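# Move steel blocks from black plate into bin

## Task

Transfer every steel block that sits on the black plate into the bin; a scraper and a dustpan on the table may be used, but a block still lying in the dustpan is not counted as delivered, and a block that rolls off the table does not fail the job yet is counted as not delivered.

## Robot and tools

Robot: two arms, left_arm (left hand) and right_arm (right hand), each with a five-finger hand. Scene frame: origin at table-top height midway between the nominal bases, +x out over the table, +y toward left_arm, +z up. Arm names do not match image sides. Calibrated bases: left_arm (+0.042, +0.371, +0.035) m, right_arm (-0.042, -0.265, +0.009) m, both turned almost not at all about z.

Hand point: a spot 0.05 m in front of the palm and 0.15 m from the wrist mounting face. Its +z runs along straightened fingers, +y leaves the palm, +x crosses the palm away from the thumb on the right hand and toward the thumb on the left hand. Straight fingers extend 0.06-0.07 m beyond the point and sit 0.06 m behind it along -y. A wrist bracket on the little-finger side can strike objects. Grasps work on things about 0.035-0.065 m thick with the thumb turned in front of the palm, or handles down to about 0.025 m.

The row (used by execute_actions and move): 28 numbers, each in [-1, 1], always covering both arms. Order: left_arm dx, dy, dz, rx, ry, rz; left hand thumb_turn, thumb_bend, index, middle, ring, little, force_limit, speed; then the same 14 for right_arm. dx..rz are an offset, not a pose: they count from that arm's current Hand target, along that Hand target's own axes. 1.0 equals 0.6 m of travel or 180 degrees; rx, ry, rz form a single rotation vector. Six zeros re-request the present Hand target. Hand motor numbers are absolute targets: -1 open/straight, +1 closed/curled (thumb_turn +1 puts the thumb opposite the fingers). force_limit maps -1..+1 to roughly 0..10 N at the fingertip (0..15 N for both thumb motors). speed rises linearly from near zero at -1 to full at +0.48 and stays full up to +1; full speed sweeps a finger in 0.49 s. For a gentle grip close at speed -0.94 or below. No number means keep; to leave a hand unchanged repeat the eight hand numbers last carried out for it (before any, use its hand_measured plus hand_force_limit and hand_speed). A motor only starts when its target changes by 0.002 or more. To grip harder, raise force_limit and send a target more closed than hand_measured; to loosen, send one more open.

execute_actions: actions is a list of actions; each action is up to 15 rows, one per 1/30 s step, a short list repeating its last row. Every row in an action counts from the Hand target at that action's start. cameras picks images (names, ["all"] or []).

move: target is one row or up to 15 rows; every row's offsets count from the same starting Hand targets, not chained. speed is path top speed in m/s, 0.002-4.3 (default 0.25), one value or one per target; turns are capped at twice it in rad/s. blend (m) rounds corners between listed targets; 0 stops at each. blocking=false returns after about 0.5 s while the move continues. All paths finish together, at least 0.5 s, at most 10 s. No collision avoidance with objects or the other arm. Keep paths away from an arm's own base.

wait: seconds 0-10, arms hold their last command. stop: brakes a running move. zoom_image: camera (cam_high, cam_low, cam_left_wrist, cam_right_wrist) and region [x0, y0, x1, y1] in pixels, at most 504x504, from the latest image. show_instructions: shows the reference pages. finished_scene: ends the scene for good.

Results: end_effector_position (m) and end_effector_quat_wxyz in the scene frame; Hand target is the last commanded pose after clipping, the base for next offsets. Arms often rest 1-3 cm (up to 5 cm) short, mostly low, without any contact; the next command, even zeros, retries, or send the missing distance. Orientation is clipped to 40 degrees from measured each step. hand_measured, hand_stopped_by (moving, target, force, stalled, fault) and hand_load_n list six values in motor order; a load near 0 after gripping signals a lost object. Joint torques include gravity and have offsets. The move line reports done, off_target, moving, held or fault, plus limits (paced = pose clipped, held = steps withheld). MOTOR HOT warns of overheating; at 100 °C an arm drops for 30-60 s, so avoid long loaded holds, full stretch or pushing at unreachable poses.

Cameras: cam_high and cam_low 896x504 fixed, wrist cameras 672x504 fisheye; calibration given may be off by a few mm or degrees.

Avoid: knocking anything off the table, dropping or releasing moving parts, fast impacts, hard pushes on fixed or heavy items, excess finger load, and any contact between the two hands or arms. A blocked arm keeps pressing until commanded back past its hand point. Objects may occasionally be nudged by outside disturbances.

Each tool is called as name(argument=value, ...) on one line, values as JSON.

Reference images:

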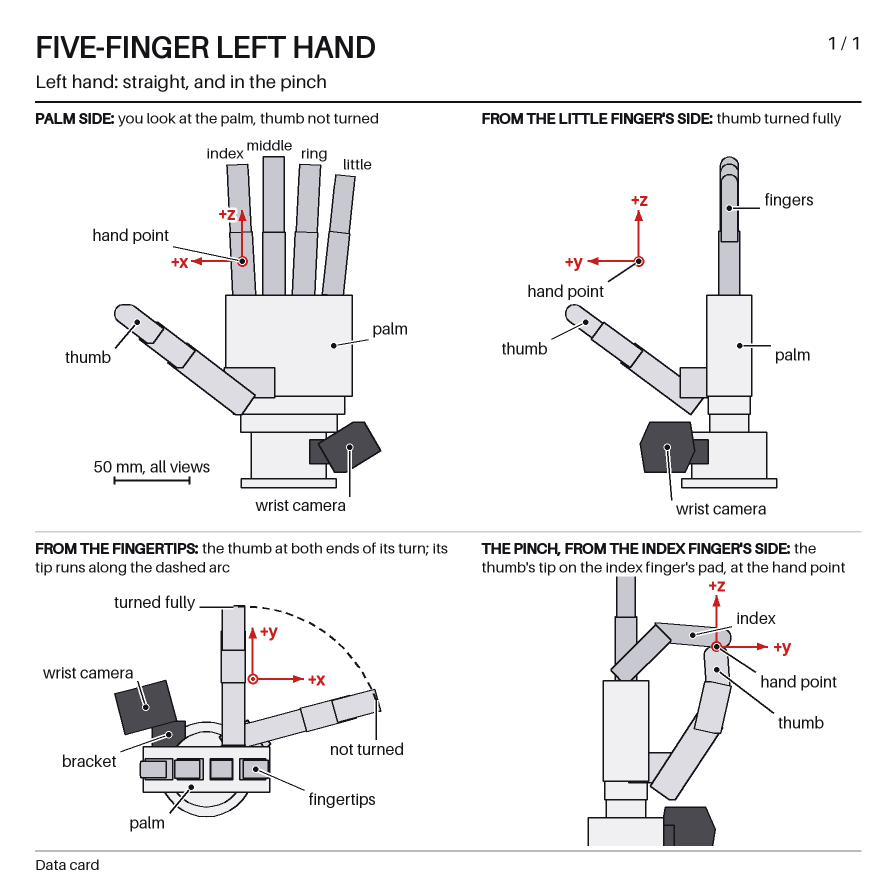

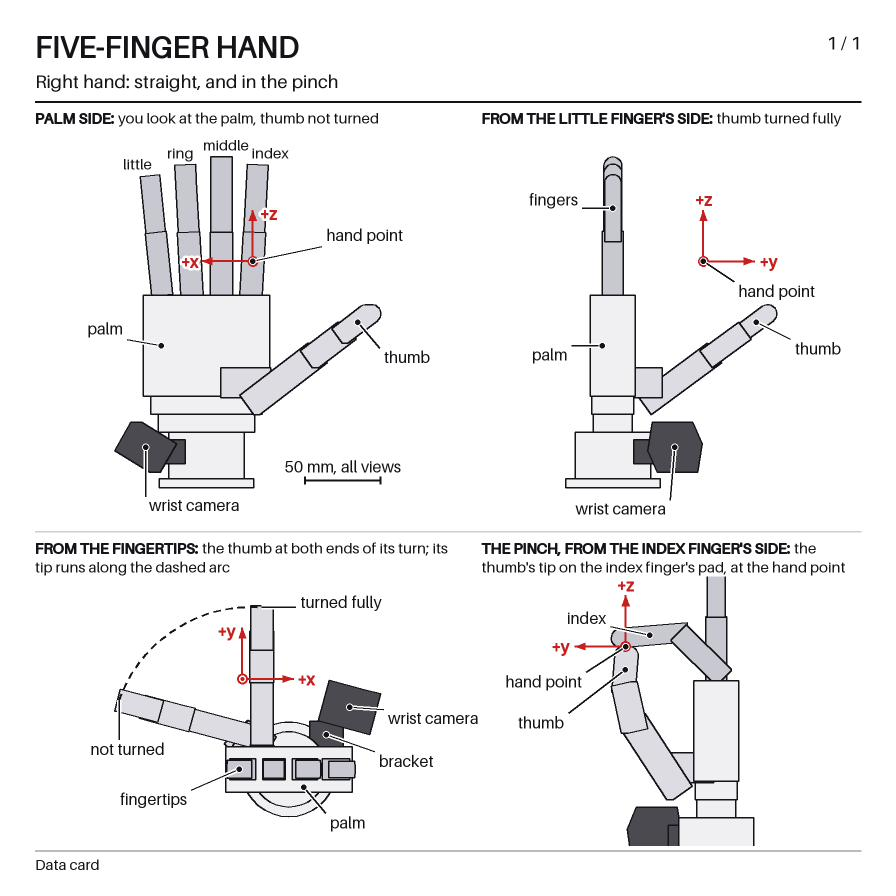

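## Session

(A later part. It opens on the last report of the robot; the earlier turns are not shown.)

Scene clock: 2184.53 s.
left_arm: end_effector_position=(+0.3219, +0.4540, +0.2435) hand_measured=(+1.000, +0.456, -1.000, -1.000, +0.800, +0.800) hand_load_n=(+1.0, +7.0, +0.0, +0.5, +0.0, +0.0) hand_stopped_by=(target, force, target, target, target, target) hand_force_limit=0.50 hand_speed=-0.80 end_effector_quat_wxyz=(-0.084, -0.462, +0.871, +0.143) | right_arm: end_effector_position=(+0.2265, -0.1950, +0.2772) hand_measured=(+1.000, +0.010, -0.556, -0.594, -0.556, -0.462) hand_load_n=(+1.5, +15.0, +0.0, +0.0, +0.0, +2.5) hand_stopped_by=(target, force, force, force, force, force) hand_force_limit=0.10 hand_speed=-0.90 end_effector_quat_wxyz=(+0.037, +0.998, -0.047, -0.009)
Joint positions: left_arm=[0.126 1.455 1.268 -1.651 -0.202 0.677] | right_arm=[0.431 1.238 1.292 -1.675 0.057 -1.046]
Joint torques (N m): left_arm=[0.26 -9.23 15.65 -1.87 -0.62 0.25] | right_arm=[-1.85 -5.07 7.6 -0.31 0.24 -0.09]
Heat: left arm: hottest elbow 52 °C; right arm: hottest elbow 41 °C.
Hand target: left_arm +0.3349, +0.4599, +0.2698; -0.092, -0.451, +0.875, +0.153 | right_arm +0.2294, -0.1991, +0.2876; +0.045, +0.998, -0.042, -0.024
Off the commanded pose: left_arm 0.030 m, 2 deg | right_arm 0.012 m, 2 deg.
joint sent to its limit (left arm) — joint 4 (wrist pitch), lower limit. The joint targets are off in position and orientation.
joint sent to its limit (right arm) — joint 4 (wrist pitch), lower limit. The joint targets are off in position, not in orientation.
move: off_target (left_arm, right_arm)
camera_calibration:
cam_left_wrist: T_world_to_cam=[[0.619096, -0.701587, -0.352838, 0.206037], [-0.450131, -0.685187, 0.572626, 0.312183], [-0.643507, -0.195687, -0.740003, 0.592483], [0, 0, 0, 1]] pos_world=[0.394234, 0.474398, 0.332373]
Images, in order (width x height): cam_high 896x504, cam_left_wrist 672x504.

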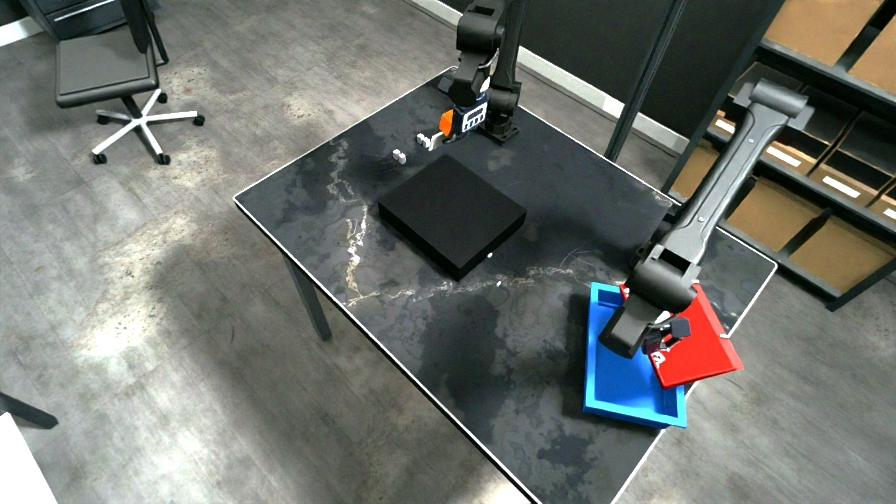

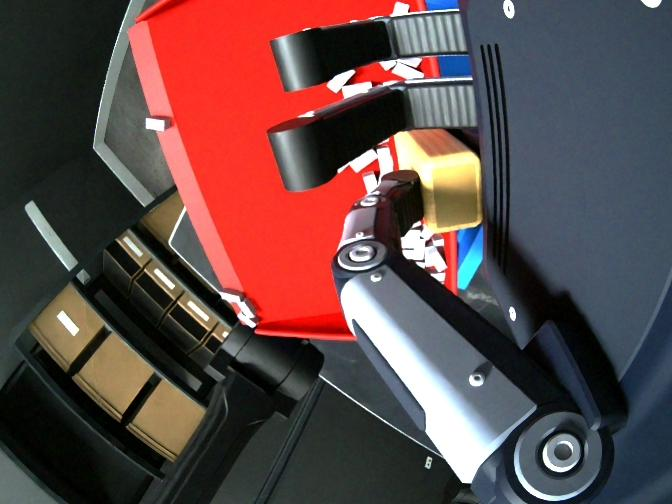

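move(target=[[0.069,-0.2012,-0.0288,-0.0018,-0.0279,0.0745, 1,0.8,-1,-1,0.8,0.8,0.5,-0.8, 0,0,0,0,0,0, 1,0.8,-0.2,-0.2,-0.2,-0.3,0.1,-0.9]], speed=[0.12], cameras=["cam_high","cam_left_wrist"])

Scene clock: 2202.97 s.
left_arm: end_effector_position=(+0.3914, +0.3569, +0.2173) hand_measured=(+1.000, +0.456, -1.000, -1.000, +0.800, +0.800) hand_load_n=(+1.0, +7.0, +0.0, +1.0, +0.0, +0.5) hand_stopped_by=(target, force, target, target, target, target) hand_force_limit=0.50 hand_speed=-0.80 end_effector_quat_wxyz=(-0.087, -0.332, +0.924, +0.166) | right_arm: end_effector_position=(+0.2265, -0.1950, +0.2772) hand_measured=(+1.000, +0.010, -0.556, -0.594, -0.556, -0.462) hand_load_n=(+1.5, +14.5, +0.0, +0.0, +0.0, +3.0) hand_stopped_by=(target, force, force, force, force, force) hand_force_limit=0.10 hand_speed=-0.90 end_effector_quat_wxyz=(+0.037, +0.998, -0.047, -0.009)
Joint positions: left_arm=[-0.167 1.657 1.413 -1.651 -0.196 0.665] | right_arm=[0.431 1.238 1.292 -1.675 0.057 -1.046]
Joint torques (N m): left_arm=[0.67 -13.04 16.12 -2.03 -0.35 -0.02] | right_arm=[-1.85 -5.07 7.56 -0.29 0.24 -0.09]
Heat: left arm: hottest elbow 54 °C; right arm: hottest elbow 41 °C.
Hand target: left_arm +0.4080, +0.3569, +0.2447; -0.072, -0.338, +0.924, +0.163 | right_arm +0.2294, -0.1991, +0.2876; +0.045, +0.998, -0.042, -0.024
Off the commanded pose: left_arm 0.032 m, 2 deg | right_arm 0.012 m, 2 deg.
joint sent to its limit (left arm) — joint 4 (wrist pitch), lower limit. The joint targets are off in position, not in orientation.
joint sent to its limit (right arm) — joint 4 (wrist pitch), lower limit. The joint targets are off in position, not in orientation.
move: off_target (left_arm, right_arm)
camera_calibration:
cam_left_wrist: T_world_to_cam=[[0.381579, -0.842636, -0.379951, 0.23491], [-0.590129, -0.538458, 0.601507, 0.28809], [-0.711439, -0.00530252, -0.702728, 0.549237], [0, 0, 0, 1]] pos_world=[0.471122, 0.35598, 0.30193]
Images, in order (width x height): cam_high 896x504, cam_left_wrist 672x504.

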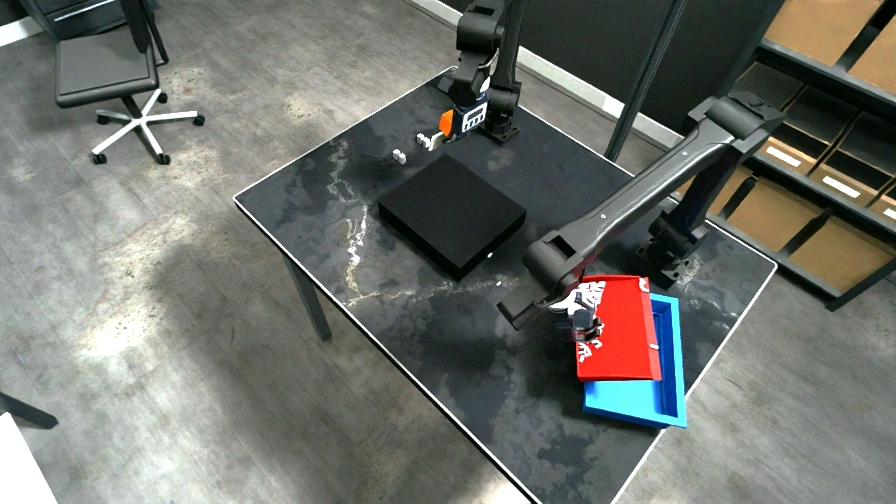

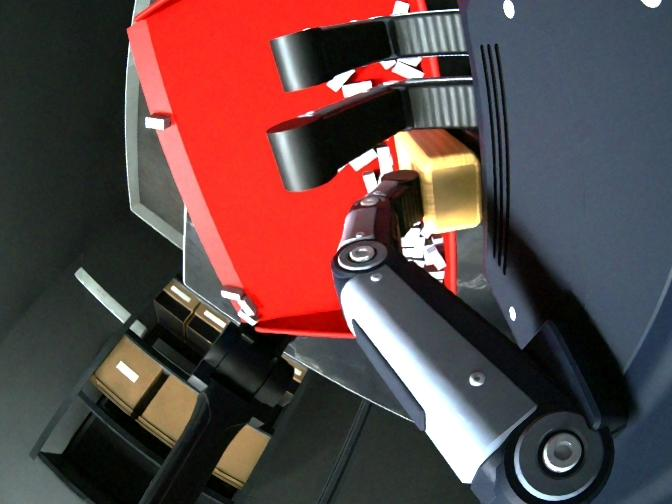

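move(target=[[-0.0003,0.0632,0.0502,0.225,0,0, 1,0.8,-1,-1,0.8,0.8,0.5,-0.8, 0,0,0,0,0,0, 1,0.8,-0.2,-0.2,-0.2,-0.3,0.1,-0.9]], speed=[0.12], cameras=["cam_high","cam_left_wrist"])

Scene clock: 2213.13 s.
left_arm: end_effector_position=(+0.3733, +0.3912, +0.2238) hand_measured=(+1.000, +0.458, -1.000, -1.000, +0.800, +0.800) hand_load_n=(+0.0, +0.0, +0.0, +0.0, +0.0, +0.0) hand_stopped_by=(target, force, target, target, target, target) hand_force_limit=0.50 hand_speed=-0.80 end_effector_quat_wxyz=(+0.029, -0.355, +0.921, -0.159) | right_arm: end_effector_position=(+0.2265, -0.1950, +0.2772) hand_measured=(+1.000, +0.010, -0.556, -0.594, -0.556, -0.462) hand_load_n=(+1.5, +15.0, +0.0, +0.0, +0.0, +3.0) hand_stopped_by=(target, force, force, force, force, force) hand_force_limit=0.10 hand_speed=-0.90 end_effector_quat_wxyz=(+0.037, +0.998, -0.047, -0.009)
Joint positions: left_arm=[0.16 1.275 1.146 -1.311 0.298 0.958] | right_arm=[0.431 1.238 1.292 -1.675 0.057 -1.046]
Joint torques (N m): left_arm=[1.14 -9 10.03 0.98 0.39 0.2] | right_arm=[-1.79 -5.07 7.6 -0.29 0.25 -0.09]
Heat: left arm: hottest elbow 53 °C; right arm: hottest elbow 41 °C.
Hand target: left_arm +0.3780, +0.3918, +0.2298; +0.049, -0.342, +0.923, -0.167 | right_arm +0.2294, -0.1991, +0.2876; +0.045, +0.998, -0.042, -0.024
Off the commanded pose: left_arm 0.008 m, 3 deg | right_arm 0.012 m, 2 deg.
joint sent to its limit (right arm) — joint 4 (wrist pitch), lower limit. The joint targets are off in position, not in orientation.
move: off_target (left_arm, right_arm)
camera_calibration:
cam_left_wrist: T_world_to_cam=[[0.461293, -0.841763, 0.280435, 0.095207], [-0.818869, -0.282239, 0.499794, 0.299805], [-0.341559, -0.460191, -0.819489, 0.607141], [0, 0, 0, 1]] pos_world=[0.408957, 0.444159, 0.321005]
Images, in order (width x height): cam_high 896x504, cam_left_wrist 672x504.

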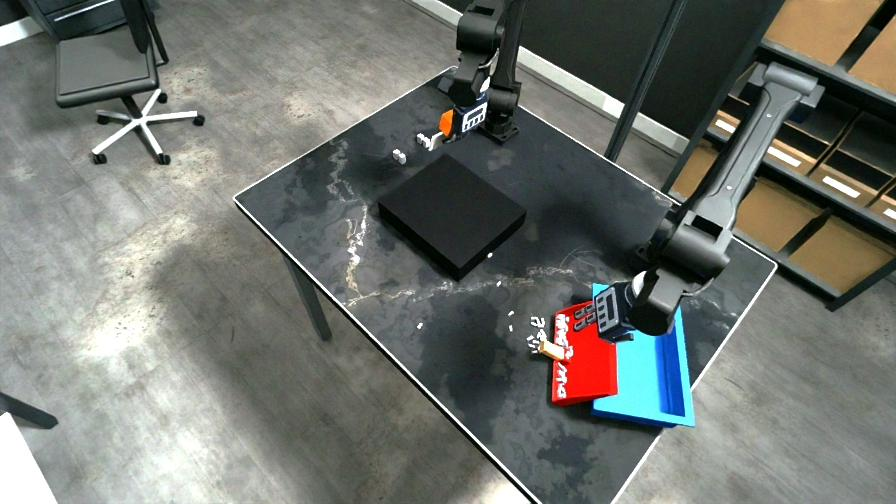

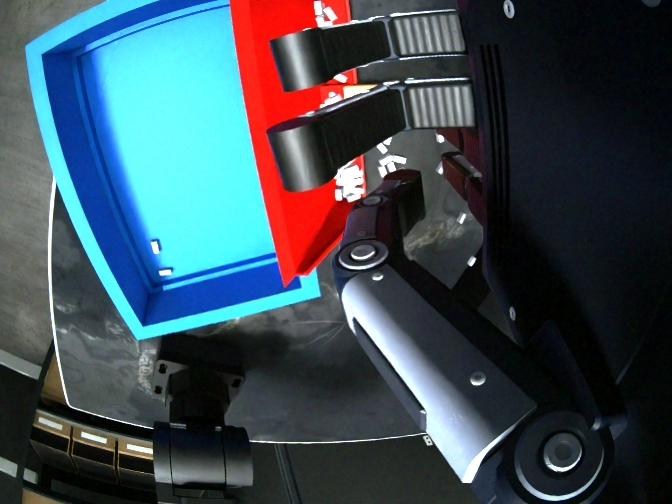

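zoom_image(camera="cam_high", region=[490, 260, 720, 440])

zoom_image(camera="cam_left_wrist", region=[200, 0, 520, 400])

Scaled by 2.191.

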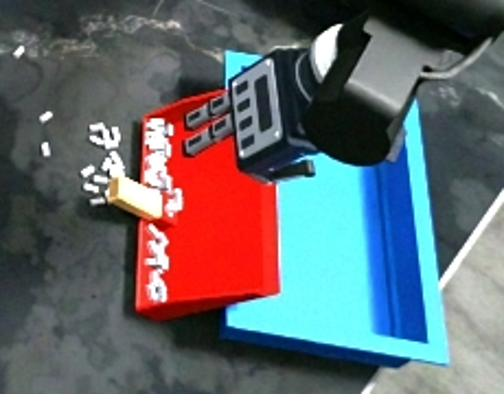

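Scaled by 1.260 from the camera's 672x504 image, which has a finer 960x720 frame.

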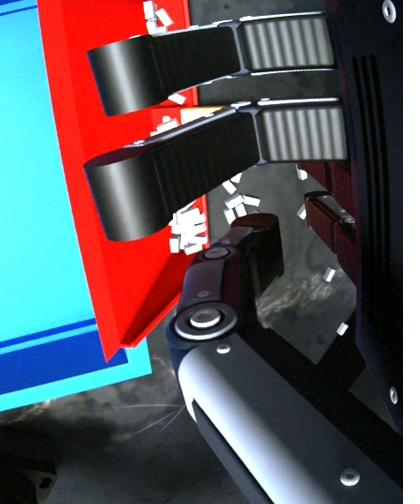

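move(target=[[0.004,-0.057,-0.1563,0,0,0, 1,-1,-1,-1,0.8,0.8,0.5,-0.5, 0,0,0,0,0,0, 1,0.8,-0.2,-0.2,-0.2,-0.3,0.1,-0.9],[0.005,-0.075,-0.2,-0.11,0,0, 1,-1,-1,-1,-1,-1,0.0,-0.3, 0,0,0,0,0,0, 1,0.8,-0.2,-0.2,-0.2,-0.3,0.1,-0.9]], speed=[0.12,0.2], cameras=["cam_high","cam_left_wrist"])

zoom_image(camera="cam_high", region=[490, 260, 720, 440])

zoom_image(camera="cam_left_wrist", region=[100, 0, 500, 400])

Scene clock: 2247.93 s.
left_arm: end_effector_position=(+0.3669, +0.3908, +0.3364) hand_measured=(+1.000, -1.000, -1.000, -1.000, -1.000, -1.000) hand_load_n=(+0.0, +0.0, +0.0, +0.0, +0.0, +0.0) hand_stopped_by=(target, target, target, target, target, target) hand_force_limit=0.00 hand_speed=-0.30 end_effector_quat_wxyz=(+0.014, -0.337, +0.941, -0.014) | right_arm: end_effector_position=(+0.2265, -0.1950, +0.2772) hand_measured=(+1.000, +0.010, -0.556, -0.594, -0.556, -0.462) hand_load_n=(+1.5, +14.5, +0.0, +0.0, +0.0, +3.0) hand_stopped_by=(target, force, force, force, force, force) hand_force_limit=0.10 hand_speed=-0.90 end_effector_quat_wxyz=(+0.037, +0.998, -0.047, -0.009)
Joint positions: left_arm=[0.008 1.337 1.489 -1.687 0.017 0.875] | right_arm=[0.431 1.238 1.292 -1.675 0.057 -1.046]
Joint torques (N m): left_arm=[0.09 -7.82 15.54 -0.23 -0.03 -0.07] | right_arm=[-1.79 -5.07 7.6 -0.31 0.24 -0.08]
Heat: left arm: hottest elbow 46 °C; right arm: hottest elbow 41 °C.
Hand target: left_arm +0.3788, +0.3909, +0.3580; -0.011, -0.346, +0.938, -0.006 | right_arm +0.2294, -0.1991, +0.2876; +0.045, +0.998, -0.042, -0.024
Off the commanded pose: left_arm 0.025 m, 3 deg | right_arm 0.012 m, 2 deg.
joint sent to its limit (left arm) — joint 4 (wrist pitch), lower limit. The joint targets are off in position and orientation.
joint sent to its limit (right arm) — joint 4 (wrist pitch), lower limit. The joint targets are off in position, not in orientation.
move: off_target (left_arm, right_arm); target 2's new numbers were sent with left_arm's hand 0.025 m and 3 deg from that target
camera_calibration:
cam_left_wrist: T_world_to_cam=[[0.438661, -0.89861, -0.00870015, 0.194124], [-0.770004, -0.380838, 0.511914, 0.254689], [-0.463324, -0.217858, -0.858993, 0.660402], [0, 0, 0, 1]] pos_world=[0.416937, 0.415311, 0.43859]
Images, in order (width x height): cam_high 896x504, cam_left_wrist 672x504.

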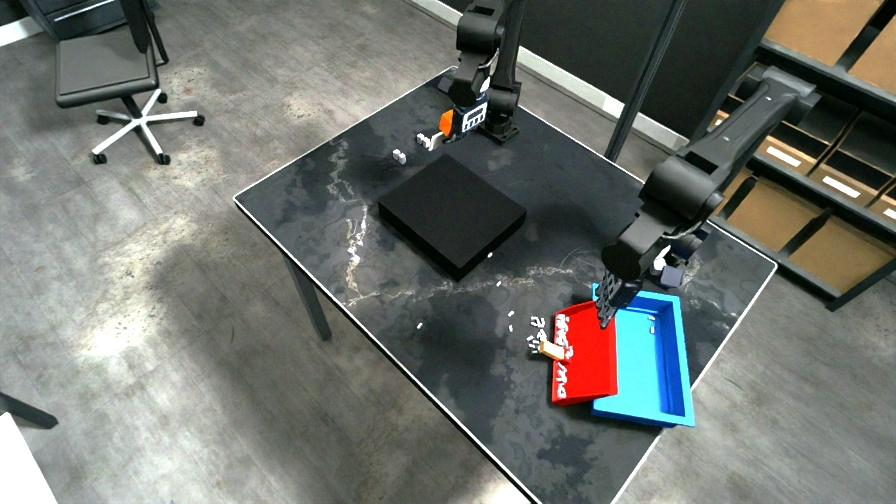

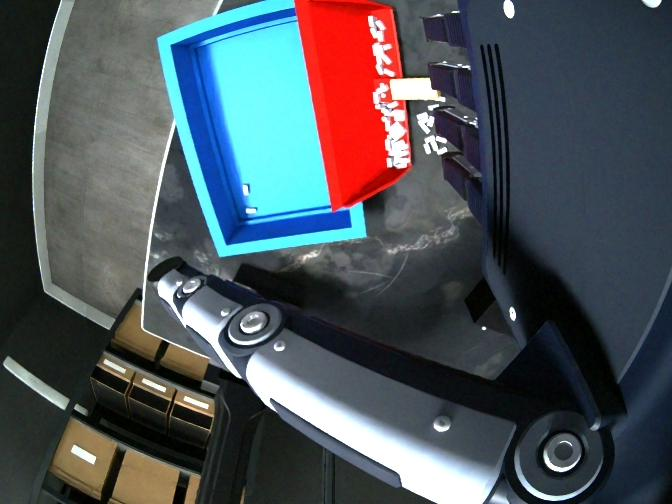

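Scaled by 2.191.

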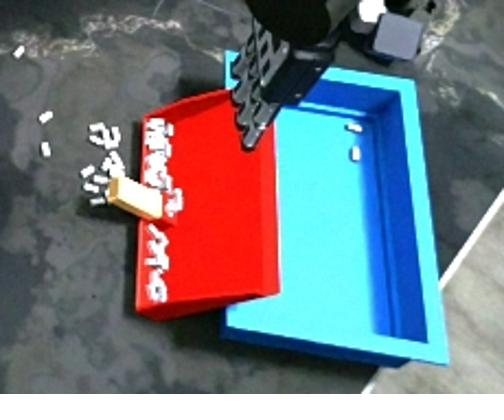

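Scaled by 1.260 from the camera's 672x504 image, which has a finer 960x720 frame.

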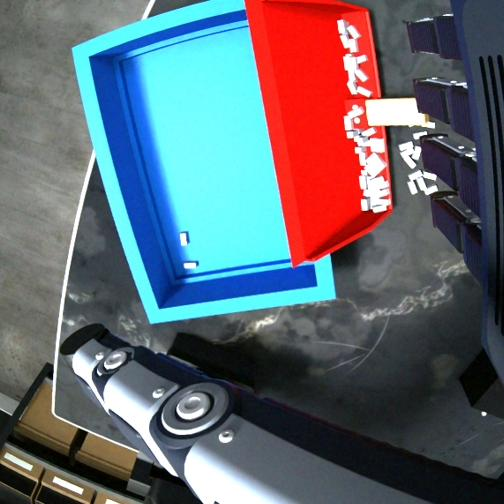

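move(target=[[-0.0352,-0.2238,0.2382,-0.0008,0.0001,0.0306, 1,-1,-1,-1,-1,-1,0.0,-0.3, 0,0,0,0,0,0, 1,0.8,-0.2,-0.2,-0.2,-0.3,0.1,-0.9]], speed=[0.2], cameras=["cam_left_wrist"])

Scene clock: 2332.80 s.
left_arm: end_effector_position=(+0.4560, +0.3043, +0.2003) hand_measured=(+1.000, -1.000, -1.000, -1.000, -1.000, -1.000) hand_load_n=(+0.0, +0.0, +0.0, +0.0, +0.0, +0.0) hand_stopped_by=(target, target, target, target, target, target) hand_force_limit=0.00 hand_speed=-0.30 end_effector_quat_wxyz=(-0.042, -0.290, +0.956, +0.009) | right_arm: end_effector_position=(+0.2265, -0.1950, +0.2772) hand_measured=(+1.000, +0.010, -0.556, -0.594, -0.556, -0.462) hand_load_n=(+1.5, +14.5, +0.0, +0.0, +0.0, +3.0) hand_stopped_by=(target, force, force, force, force, force) hand_force_limit=0.10 hand_speed=-0.90 end_effector_quat_wxyz=(+0.037, +0.998, -0.047, -0.009)
Joint positions: left_arm=[-0.18 1.68 1.492 -1.466 0.023 0.786] | right_arm=[0.431 1.238 1.292 -1.675 0.057 -1.046]
Joint torques (N m): left_arm=[0.44 -13.04 15.06 0.39 0.1 -0.06] | right_arm=[-1.73 -5.01 7.58 -0.31 0.24 -0.09]
Heat: left arm: hottest elbow 48 °C; right arm: hottest elbow 41 °C.
Hand target: left_arm +0.4798, +0.2999, +0.2151; -0.011, -0.300, +0.954, -0.005 | right_arm +0.2294, -0.1991, +0.2876; +0.045, +0.998, -0.042, -0.024
Off the commanded pose: left_arm 0.028 m, 4 deg | right_arm 0.012 m, 2 deg.
joint sent to its limit (right arm) — joint 4 (wrist pitch), lower limit. The joint targets are off in position, not in orientation.
move: off_target (left_arm, right_arm)
camera_calibration:
cam_left_wrist: T_world_to_cam=[[0.342821, -0.937225, -0.0639011, 0.142567], [-0.736938, -0.310498, 0.600428, 0.305922], [-0.582577, -0.158748, -0.797122, 0.589875], [0, 0, 0, 1]] pos_world=[0.520218, 0.322248, 0.295629]
Images, in order (width x height): cam_left_wrist 672x504.

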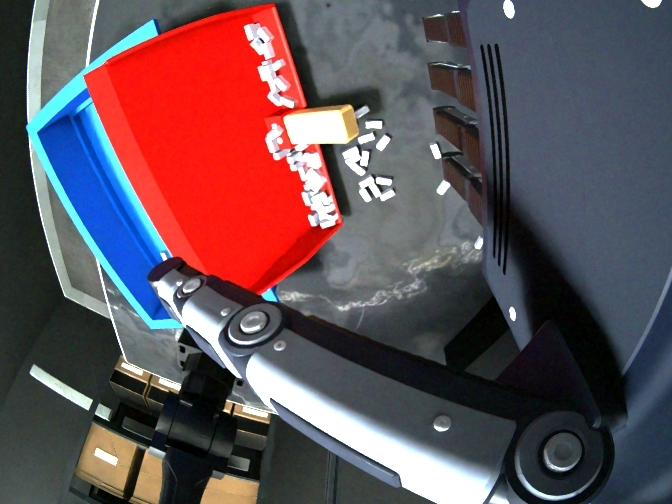

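move(target=[[0.0041,-0.0489,0.1471,0.2778,0,0, 1,-0.5,-0.4,-0.4,-0.4,-0.4,0.0,-0.3, 0,0,0,0,0,0, 1,0.8,-0.2,-0.2,-0.2,-0.3,0.1,-0.9]], speed=[0.15], cameras=["cam_high","cam_left_wrist"])

zoom_image(camera="cam_high", region=[450, 240, 650, 400])

Scene clock: 2345.70 s.
left_arm: end_effector_position=(+0.4880, +0.2751, +0.1144) hand_measured=(+1.000, -0.500, -0.400, -0.400, -0.400, -0.400) hand_load_n=(+0.0, +0.0, +0.0, +0.0, +0.0, +0.0) hand_stopped_by=(target, target, target, target, target, target) hand_force_limit=0.00 hand_speed=-0.30 end_effector_quat_wxyz=(+0.102, -0.279, +0.868, -0.397) | right_arm: end_effector_position=(+0.2265, -0.1950, +0.2772) hand_measured=(+1.000, +0.010, -0.556, -0.594, -0.556, -0.462) hand_load_n=(+1.5, +14.5, +0.0, +0.0, +0.0, +3.0) hand_stopped_by=(target, force, force, force, force, force) hand_force_limit=0.10 hand_speed=-0.90 end_effector_quat_wxyz=(+0.037, +0.998, -0.047, -0.009)
Joint positions: left_arm=[0.048 1.479 0.936 -0.509 0.701 0.788] | right_arm=[0.431 1.238 1.292 -1.675 0.057 -1.046]
Joint torques (N m): left_arm=[1.14 -11.99 9.13 1.88 0.68 -0.05] | right_arm=[-1.85 -5.13 7.58 -0.28 0.24 -0.09]
Heat: left arm: hottest elbow 50 °C; right arm: hottest elbow 41 °C.
Hand target: left_arm +0.4930, +0.2730, +0.1270; +0.117, -0.277, +0.862, -0.408 | right_arm +0.2294, -0.1991, +0.2876; +0.045, +0.998, -0.042, -0.024
Off the commanded pose: left_arm 0.014 m, 2 deg | right_arm 0.012 m, 2 deg.
joint sent to its limit (right arm) — joint 4 (wrist pitch), lower limit. The joint targets are off in position, not in orientation.
move: off_target (left_arm, right_arm)
camera_calibration:
cam_left_wrist: T_world_to_cam=[[0.216725, -0.670393, 0.70965, -0.00162586], [-0.965276, -0.0385519, 0.258373, 0.447771], [-0.145853, -0.741004, -0.655469, 0.466269], [0, 0, 0, 1]] pos_world=[0.500582, 0.36168, 0.191087]
Images, in order (width x height): cam_high 896x504, cam_left_wrist 672x504.

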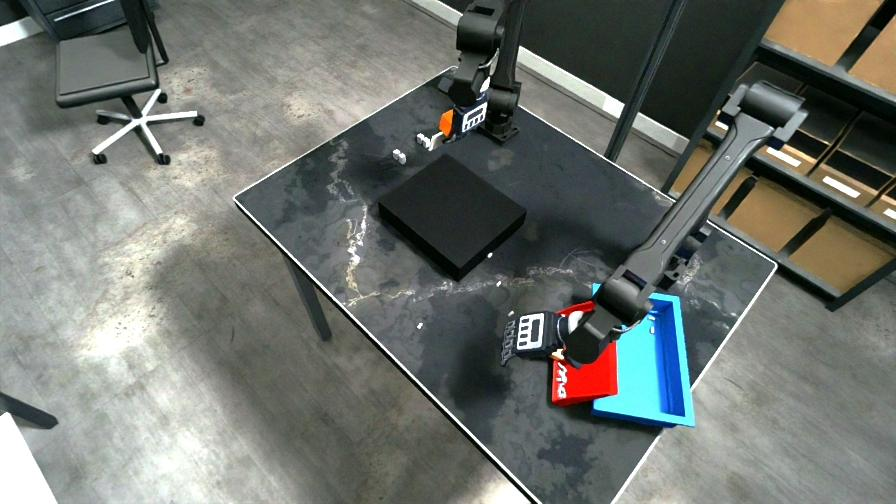

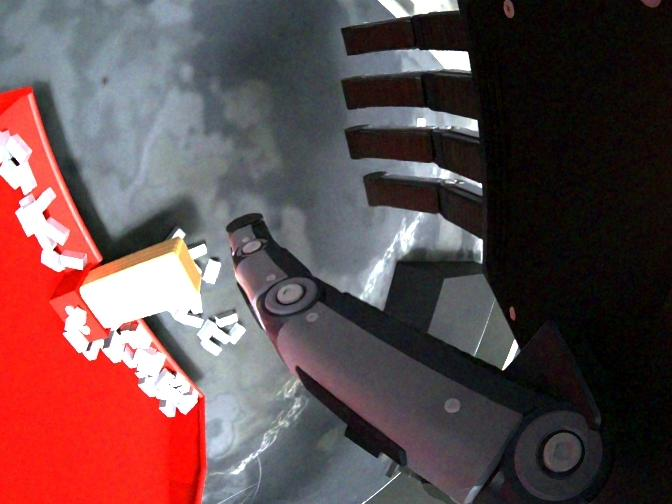

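Scaled by 2.520.

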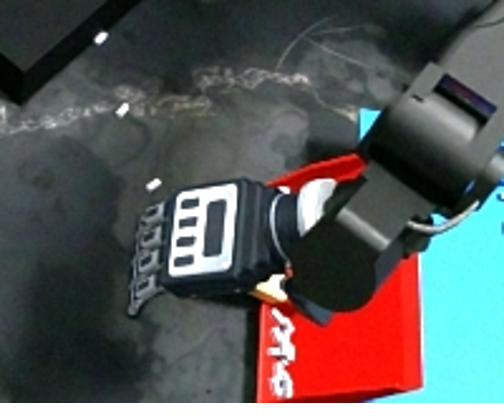

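move(target=[[0.0257,0.0667,-0.0123,0,0,0, 1,-0.5,-0.4,-0.4,-0.4,-0.4,0.0,-0.3, 0,0,0,0,0,0, 1,0.8,-0.2,-0.2,-0.2,-0.3,0.1,-0.9]], speed=[0.06], cameras=["cam_left_wrist"])

Scene clock: 2366.73 s.
left_arm: end_effector_position=(+0.4537, +0.2846, +0.0903) hand_measured=(+1.000, -0.500, -0.400, -0.400, -0.400, -0.400) hand_load_n=(+0.0, +0.0, +0.0, +0.0, +0.0, +0.0) hand_stopped_by=(target, target, target, target, target, target) hand_force_limit=0.00 hand_speed=-0.30 end_effector_quat_wxyz=(+0.092, -0.291, +0.864, -0.400) | right_arm: end_effector_position=(+0.2265, -0.1950, +0.2772) hand_measured=(+1.000, +0.010, -0.556, -0.594, -0.556, -0.462) hand_load_n=(+1.5, +14.5, +0.0, +0.0, +0.0, +3.0) hand_stopped_by=(target, force, force, force, force, force) hand_force_limit=0.10 hand_speed=-0.90 end_effector_quat_wxyz=(+0.037, +0.998, -0.047, -0.009)
Joint positions: left_arm=[0.082 1.447 0.826 -0.464 0.724 0.798] | right_arm=[0.431 1.238 1.292 -1.675 0.057 -1.046]
Joint torques (N m): left_arm=[1.44 -10.93 8.75 1.77 0.69 0.18] | right_arm=[-1.79 -5.13 7.57 -0.28 0.24 -0.09]
Heat: left arm: hottest elbow 48 °C; right arm: hottest elbow 41 °C.
Hand target: left_arm +0.4620, +0.2894, +0.1014; +0.117, -0.277, +0.862, -0.408 | right_arm +0.2294, -0.1991, +0.2876; +0.045, +0.998, -0.042, -0.024
Off the commanded pose: left_arm 0.015 m, 3 deg | right_arm 0.012 m, 2 deg.
joint sent to its limit (right arm) — joint 4 (wrist pitch), lower limit. The joint targets are off in position, not in orientation.
move: off_target (left_arm, right_arm)
camera_calibration:
cam_left_wrist: T_world_to_cam=[[0.245523, -0.654314, 0.715256, 0.0110905], [-0.957555, -0.0487527, 0.284097, 0.418316], [-0.151018, -0.75465, -0.638512, 0.457224], [0, 0, 0, 1]] pos_world=[0.466887, 0.372695, 0.165168]
Images, in order (width x height): cam_left_wrist 672x504.

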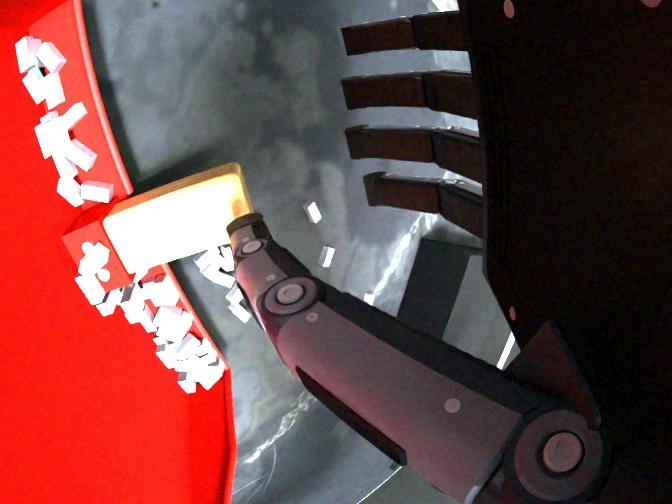

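move(target=[[-0.015,0.05,-0.005,0,0,0, 1,-0.5,-0.4,-0.4,-0.4,-0.4,0.0,-0.3, 0,0,0,0,0,0, 1,0.8,-0.2,-0.2,-0.2,-0.3,0.1,-0.9]], speed=[0.06], cameras=["cam_left_wrist"])

Scene clock: 2379.37 s.
left_arm: end_effector_position=(+0.4512, +0.3115, +0.0826) hand_measured=(+1.000, -0.500, -0.400, -0.400, -0.400, -0.400) hand_load_n=(+0.0, +0.0, +0.0, +0.0, +0.0, +0.0) hand_stopped_by=(target, target, target, target, target, target) hand_force_limit=0.00 hand_speed=-0.30 end_effector_quat_wxyz=(+0.109, -0.289, +0.861, -0.404) | right_arm: end_effector_position=(+0.2265, -0.1950, +0.2772) hand_measured=(+1.000, +0.010, -0.556, -0.594, -0.556, -0.462) hand_load_n=(+1.5, +14.5, +0.0, +0.0, +0.0, +2.5) hand_stopped_by=(target, force, force, force, force, force) hand_force_limit=0.10 hand_speed=-0.90 end_effector_quat_wxyz=(+0.037, +0.998, -0.047, -0.009)
Joint positions: left_arm=[0.152 1.447 0.8 -0.452 0.753 0.869] | right_arm=[0.431 1.238 1.292 -1.675 0.057 -1.046]
Joint torques (N m): left_arm=[1.26 -7.47 8.59 1.78 0.73 0.18] | right_arm=[-1.85 -5.07 7.57 -0.29 0.25 -0.09]
Heat: left arm: hottest elbow 46 °C; right arm: hottest elbow 41 °C.
Hand target: left_arm +0.4566, +0.3119, +0.0800; +0.117, -0.277, +0.862, -0.408 | right_arm +0.2294, -0.1991, +0.2876; +0.045, +0.998, -0.042, -0.024
Off the commanded pose: left_arm 0.006 m, 2 deg | right_arm 0.012 m, 2 deg.
joint sent to its limit (right arm) — joint 4 (wrist pitch), lower limit. The joint targets are off in position, not in orientation.
move: off_target (right_arm)
camera_calibration:
cam_left_wrist: T_world_to_cam=[[0.228292, -0.652822, 0.722292, 0.0415562], [-0.966029, -0.0595884, 0.251472, 0.429277], [-0.121126, -0.755164, -0.644248, 0.45935], [0, 0, 0, 1]] pos_world=[0.460846, 0.399593, 0.157969]
Images, in order (width x height): cam_left_wrist 672x504.

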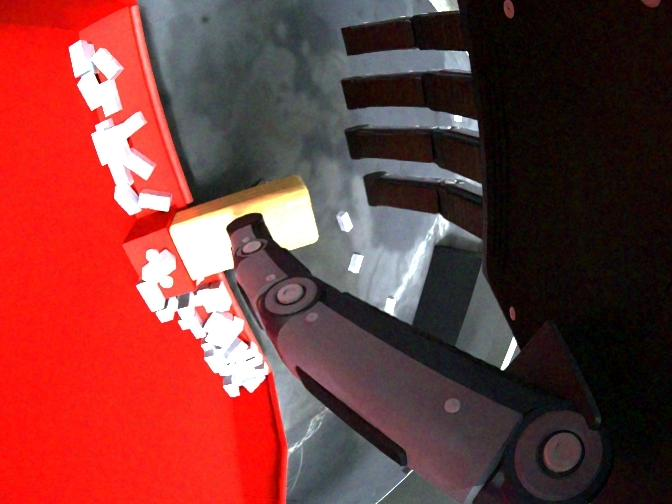

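move(target=[[0.0168,0.0,0.0152,0,0,0, 1,-0.5,-0.4,-0.4,-0.4,-0.4,0.0,-0.3, 0,0,0,0,0,0, 1,0.8,-0.2,-0.2,-0.2,-0.3,0.1,-0.9],[0.0168,0.02,0.0152,0,0,0, 1,-0.5,-0.4,-0.4,-0.4,-0.4,0.0,-0.3, 0,0,0,0,0,0, 1,0.8,-0.2,-0.2,-0.2,-0.3,0.1,-0.9]], speed=[0.06,0.04], cameras=["cam_left_wrist","cam_high"])

zoom_image(camera="cam_high", region=[450, 240, 650, 400])

Scene clock: 2398.20 s.
left_arm: end_effector_position=(+0.4422, +0.3022, +0.0684) hand_measured=(+1.000, -0.500, -0.400, -0.400, -0.400, -0.400) hand_load_n=(+0.0, +0.0, +0.0, +0.0, +0.0, +0.0) hand_stopped_by=(target, target, target, target, target, target) hand_force_limit=0.00 hand_speed=-0.30 end_effector_quat_wxyz=(+0.111, -0.278, +0.865, -0.404) | right_arm: end_effector_position=(+0.2265, -0.1950, +0.2772) hand_measured=(+1.000, +0.010, -0.556, -0.594, -0.556, -0.462) hand_load_n=(+1.5, +14.5, +0.0, +0.0, +0.0, +3.0) hand_stopped_by=(target, force, force, force, force, force) hand_force_limit=0.10 hand_speed=-0.90 end_effector_quat_wxyz=(+0.037, +0.998, -0.047, -0.009)
Joint positions: left_arm=[0.129 1.449 0.754 -0.392 0.747 0.869] | right_arm=[0.431 1.238 1.292 -1.675 0.057 -1.046]
Joint torques (N m): left_arm=[1.26 -6.89 8.32 1.73 0.7 0.12] | right_arm=[-1.9 -5.01 7.57 -0.29 0.25 -0.09]
Heat: left arm: hottest elbow 44 °C; right arm: hottest elbow 41 °C.
Hand target: left_arm +0.4477, +0.3065, +0.0652; +0.117, -0.277, +0.862, -0.408 | right_arm +0.2294, -0.1991, +0.2876; +0.045, +0.998, -0.042, -0.024
Off the commanded pose: left_arm 0.008 m, 1 deg | right_arm 0.012 m, 2 deg.
joint sent to its limit (right arm) — joint 4 (wrist pitch), lower limit. The joint targets are off in position, not in orientation.
move: off_target (right_arm)
camera_calibration:
cam_left_wrist: T_world_to_cam=[[0.206732, -0.662269, 0.720181, 0.0603639], [-0.969871, -0.0417474, 0.240017, 0.420705], [-0.12889, -0.748102, -0.650946, 0.443854], [0, 0, 0, 1]] pos_world=[0.452758, 0.389588, 0.144476]
Images, in order (width x height): cam_high 896x504, cam_left_wrist 672x504.

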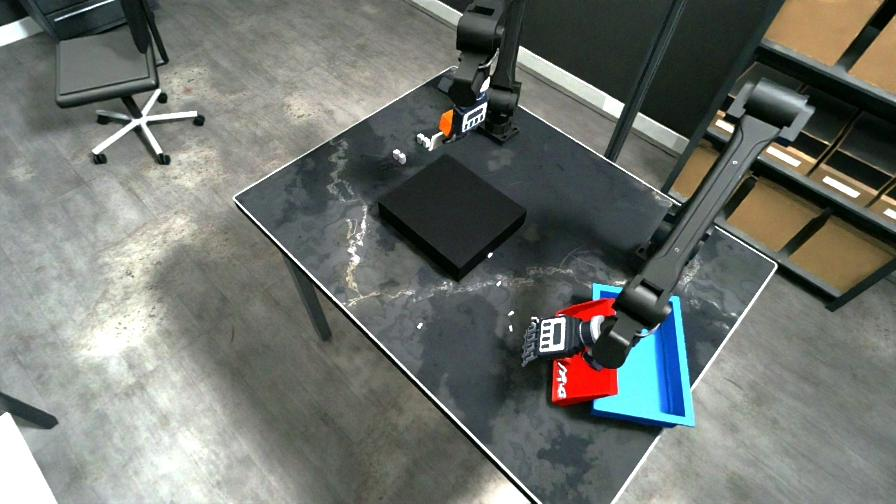

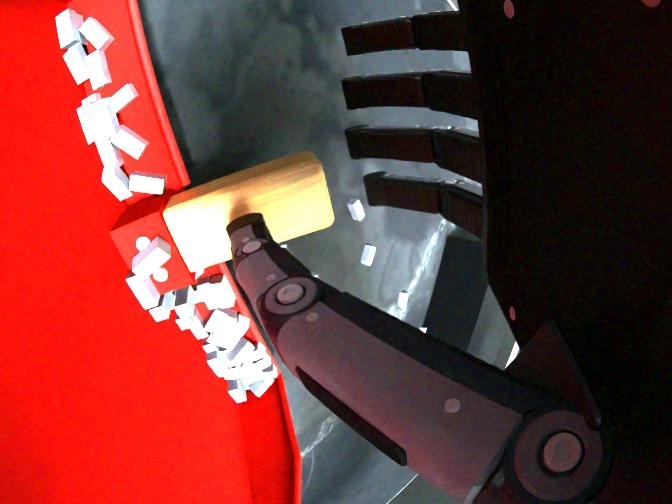

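Scaled by 2.520.

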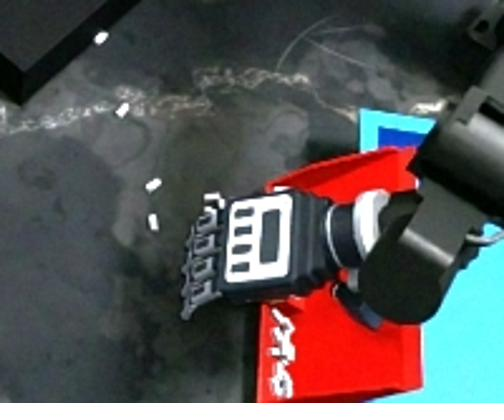

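move(target=[[-0.0067,0.0375,0.0,0,0,0, 1,-0.5,-0.4,-0.4,-0.4,-0.4,0.0,-0.3, 0,0,0,0,0,0, 1,0.8,-0.2,-0.2,-0.2,-0.3,0.1,-0.9]], speed=[0.04], cameras=["cam_left_wrist","cam_high"])

zoom_image(camera="cam_high", region=[450, 240, 650, 400])

Scene clock: 2414.47 s.
left_arm: end_effector_position=(+0.4382, +0.3134, +0.0558) hand_measured=(+1.000, -0.500, -0.400, -0.400, -0.400, -0.400) hand_load_n=(+1.0, -0.5, +0.0, +0.0, +0.0, +0.0) hand_stopped_by=(target, target, target, target, target, target) hand_force_limit=0.00 hand_speed=-0.30 end_effector_quat_wxyz=(+0.108, -0.285, +0.860, -0.408) | right_arm: end_effector_position=(+0.2265, -0.1950, +0.2772) hand_measured=(+1.000, +0.010, -0.556, -0.594, -0.556, -0.462) hand_load_n=(+1.5, +14.5, +0.0, +0.0, +0.0, +3.0) hand_stopped_by=(target, force, force, force, force, force) hand_force_limit=0.10 hand_speed=-0.90 end_effector_quat_wxyz=(+0.037, +0.998, -0.047, -0.009)
Joint positions: left_arm=[0.166 1.475 0.737 -0.374 0.77 0.892] | right_arm=[0.431 1.238 1.292 -1.675 0.057 -1.046]
Joint torques (N m): left_arm=[1.38 -6.36 7.66 1.77 0.53 0.28] | right_arm=[-1.96 -5.07 7.58 -0.32 0.24 -0.1]
Heat: left arm: hottest elbow 42 °C; right arm: hottest elbow 41 °C.
Hand target: left_arm +0.4424, +0.3204, +0.0478; +0.117, -0.277, +0.862, -0.408 | right_arm +0.2294, -0.1991, +0.2876; +0.045, +0.998, -0.042, -0.024
Off the commanded pose: left_arm 0.011 m, 1 deg | right_arm 0.012 m, 2 deg.
joint sent to its limit (right arm) — joint 4 (wrist pitch), lower limit. The joint targets are off in position, not in orientation.
move: off_target (left_arm, right_arm)
camera_calibration:
cam_left_wrist: T_world_to_cam=[[0.219261, -0.649746, 0.727842, 0.0678212], [-0.967668, -0.0494972, 0.247321, 0.421361], [-0.12467, -0.758538, -0.639592, 0.444245], [0, 0, 0, 1]] pos_world=[0.448252, 0.4019, 0.130561]
Images, in order (width x height): cam_high 896x504, cam_left_wrist 672x504.

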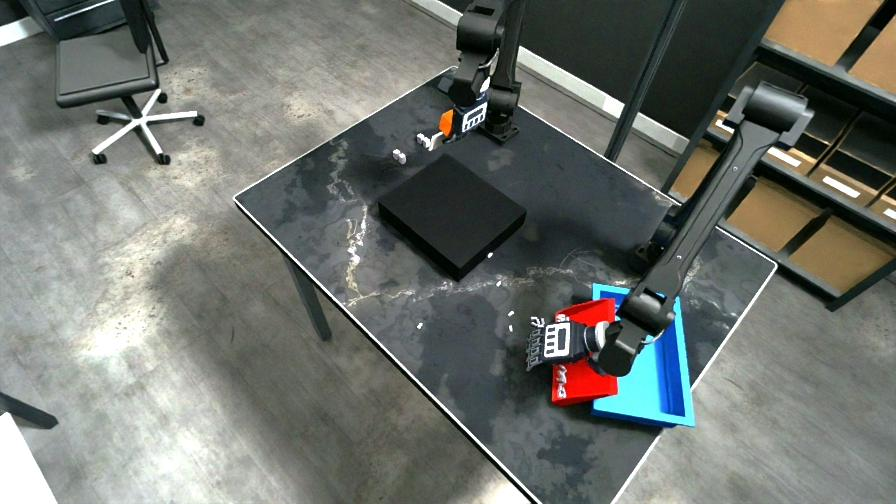

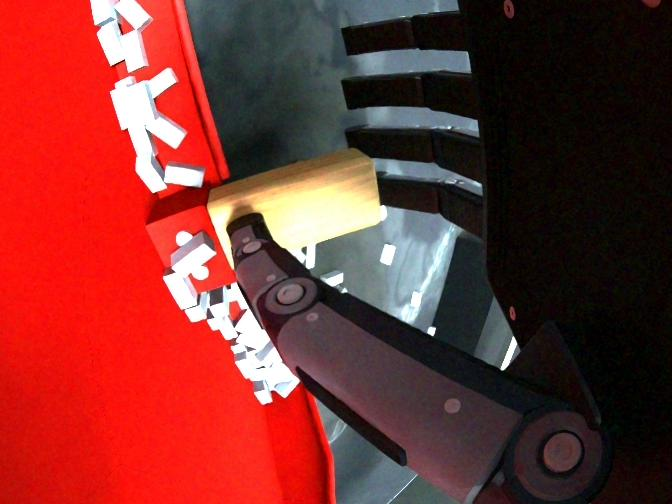

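Scaled by 2.520.

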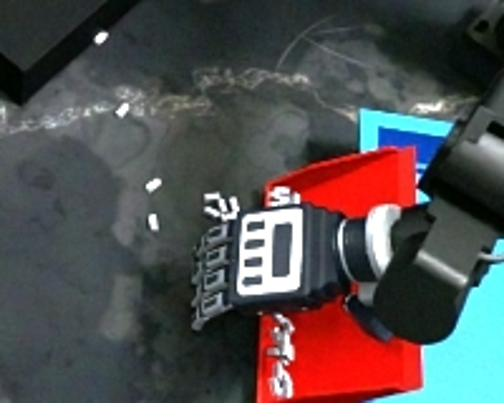

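move(target=[[0.0,0.0,0.0,0,0,0, 1,0.4,0.5,0.5,-0.4,-0.4,0.0,-0.8, 0,0,0,0,0,0, 1,0.8,-0.2,-0.2,-0.2,-0.3,0.1,-0.9]], speed=[0.04], cameras=["cam_left_wrist","cam_high"])

Scene clock: 2426.00 s.
left_arm: end_effector_position=(+0.4358, +0.3159, +0.0538) hand_measured=(+1.000, -0.402, -0.182, -0.200, -0.400, -0.400) hand_load_n=(+1.5, +11.0, +7.5, +2.0, +0.0, +0.0) hand_stopped_by=(target, force, force, force, target, target) hand_force_limit=0.00 hand_speed=-0.80 end_effector_quat_wxyz=(+0.107, -0.289, +0.859, -0.409) | right_arm: end_effector_position=(+0.2265, -0.1950, +0.2772) hand_measured=(+1.000, +0.010, -0.556, -0.594, -0.556, -0.462) hand_load_n=(+1.5, +14.5, +0.0, +0.0, +0.0, +3.0) hand_stopped_by=(target, force, force, force, force, force) hand_force_limit=0.10 hand_speed=-0.90 end_effector_quat_wxyz=(+0.037, +0.998, -0.047, -0.009)
Joint positions: left_arm=[0.175 1.476 0.731 -0.372 0.775 0.894] | right_arm=[0.431 1.238 1.292 -1.675 0.057 -1.046]
Joint torques (N m): left_arm=[1.14 -6.53 8.17 1.78 0.38 0.29] | right_arm=[-1.85 -5.13 7.57 -0.28 0.24 -0.09]
Heat: left arm: hottest elbow 42 °C; right arm: hottest elbow 41 °C.
Hand target: left_arm +0.4424, +0.3204, +0.0478; +0.117, -0.277, +0.862, -0.408 | right_arm +0.2294, -0.1991, +0.2876; +0.045, +0.998, -0.042, -0.024
Off the commanded pose: left_arm 0.010 m, 2 deg | right_arm 0.012 m, 2 deg.
joint sent to its limit (right arm) — joint 4 (wrist pitch), lower limit. The joint targets are off in position, not in orientation.
move: off_target (right_arm)
camera_calibration:
cam_left_wrist: T_world_to_cam=[[0.226562, -0.645166, 0.729678, 0.0666853], [-0.966222, -0.0544094, 0.2519, 0.420338], [-0.122816, -0.762103, -0.635701, 0.444703], [0, 0, 0, 1]] pos_world=[0.445649, 0.404803, 0.128156]
Images, in order (width x height): cam_high 896x504, cam_left_wrist 672x504.

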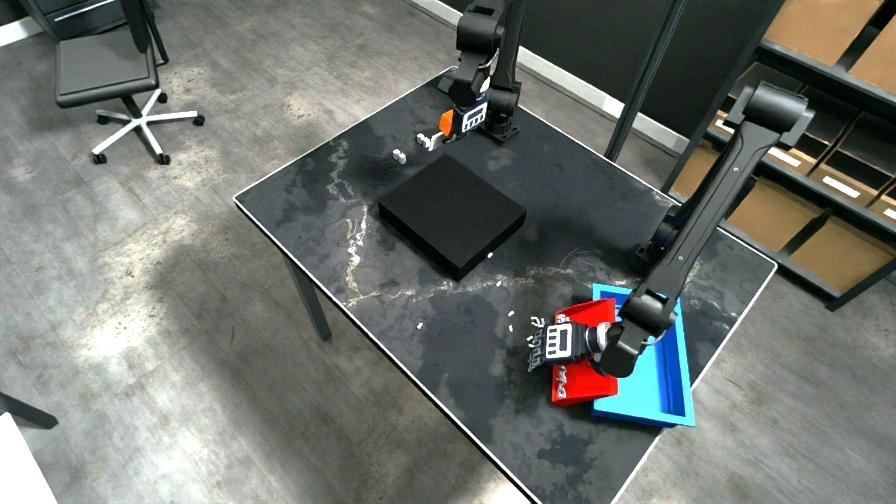

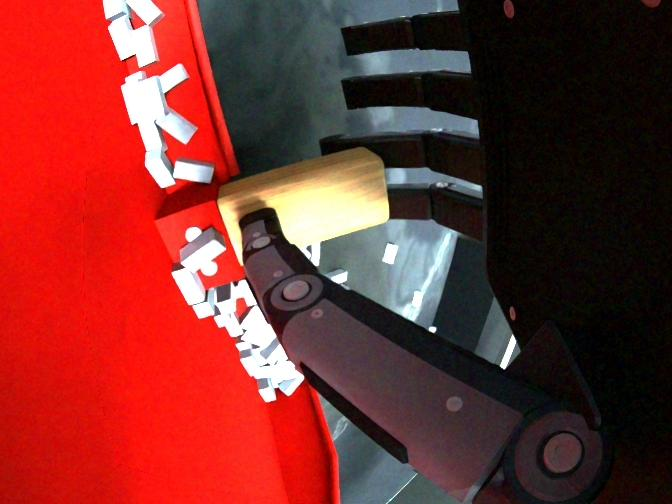

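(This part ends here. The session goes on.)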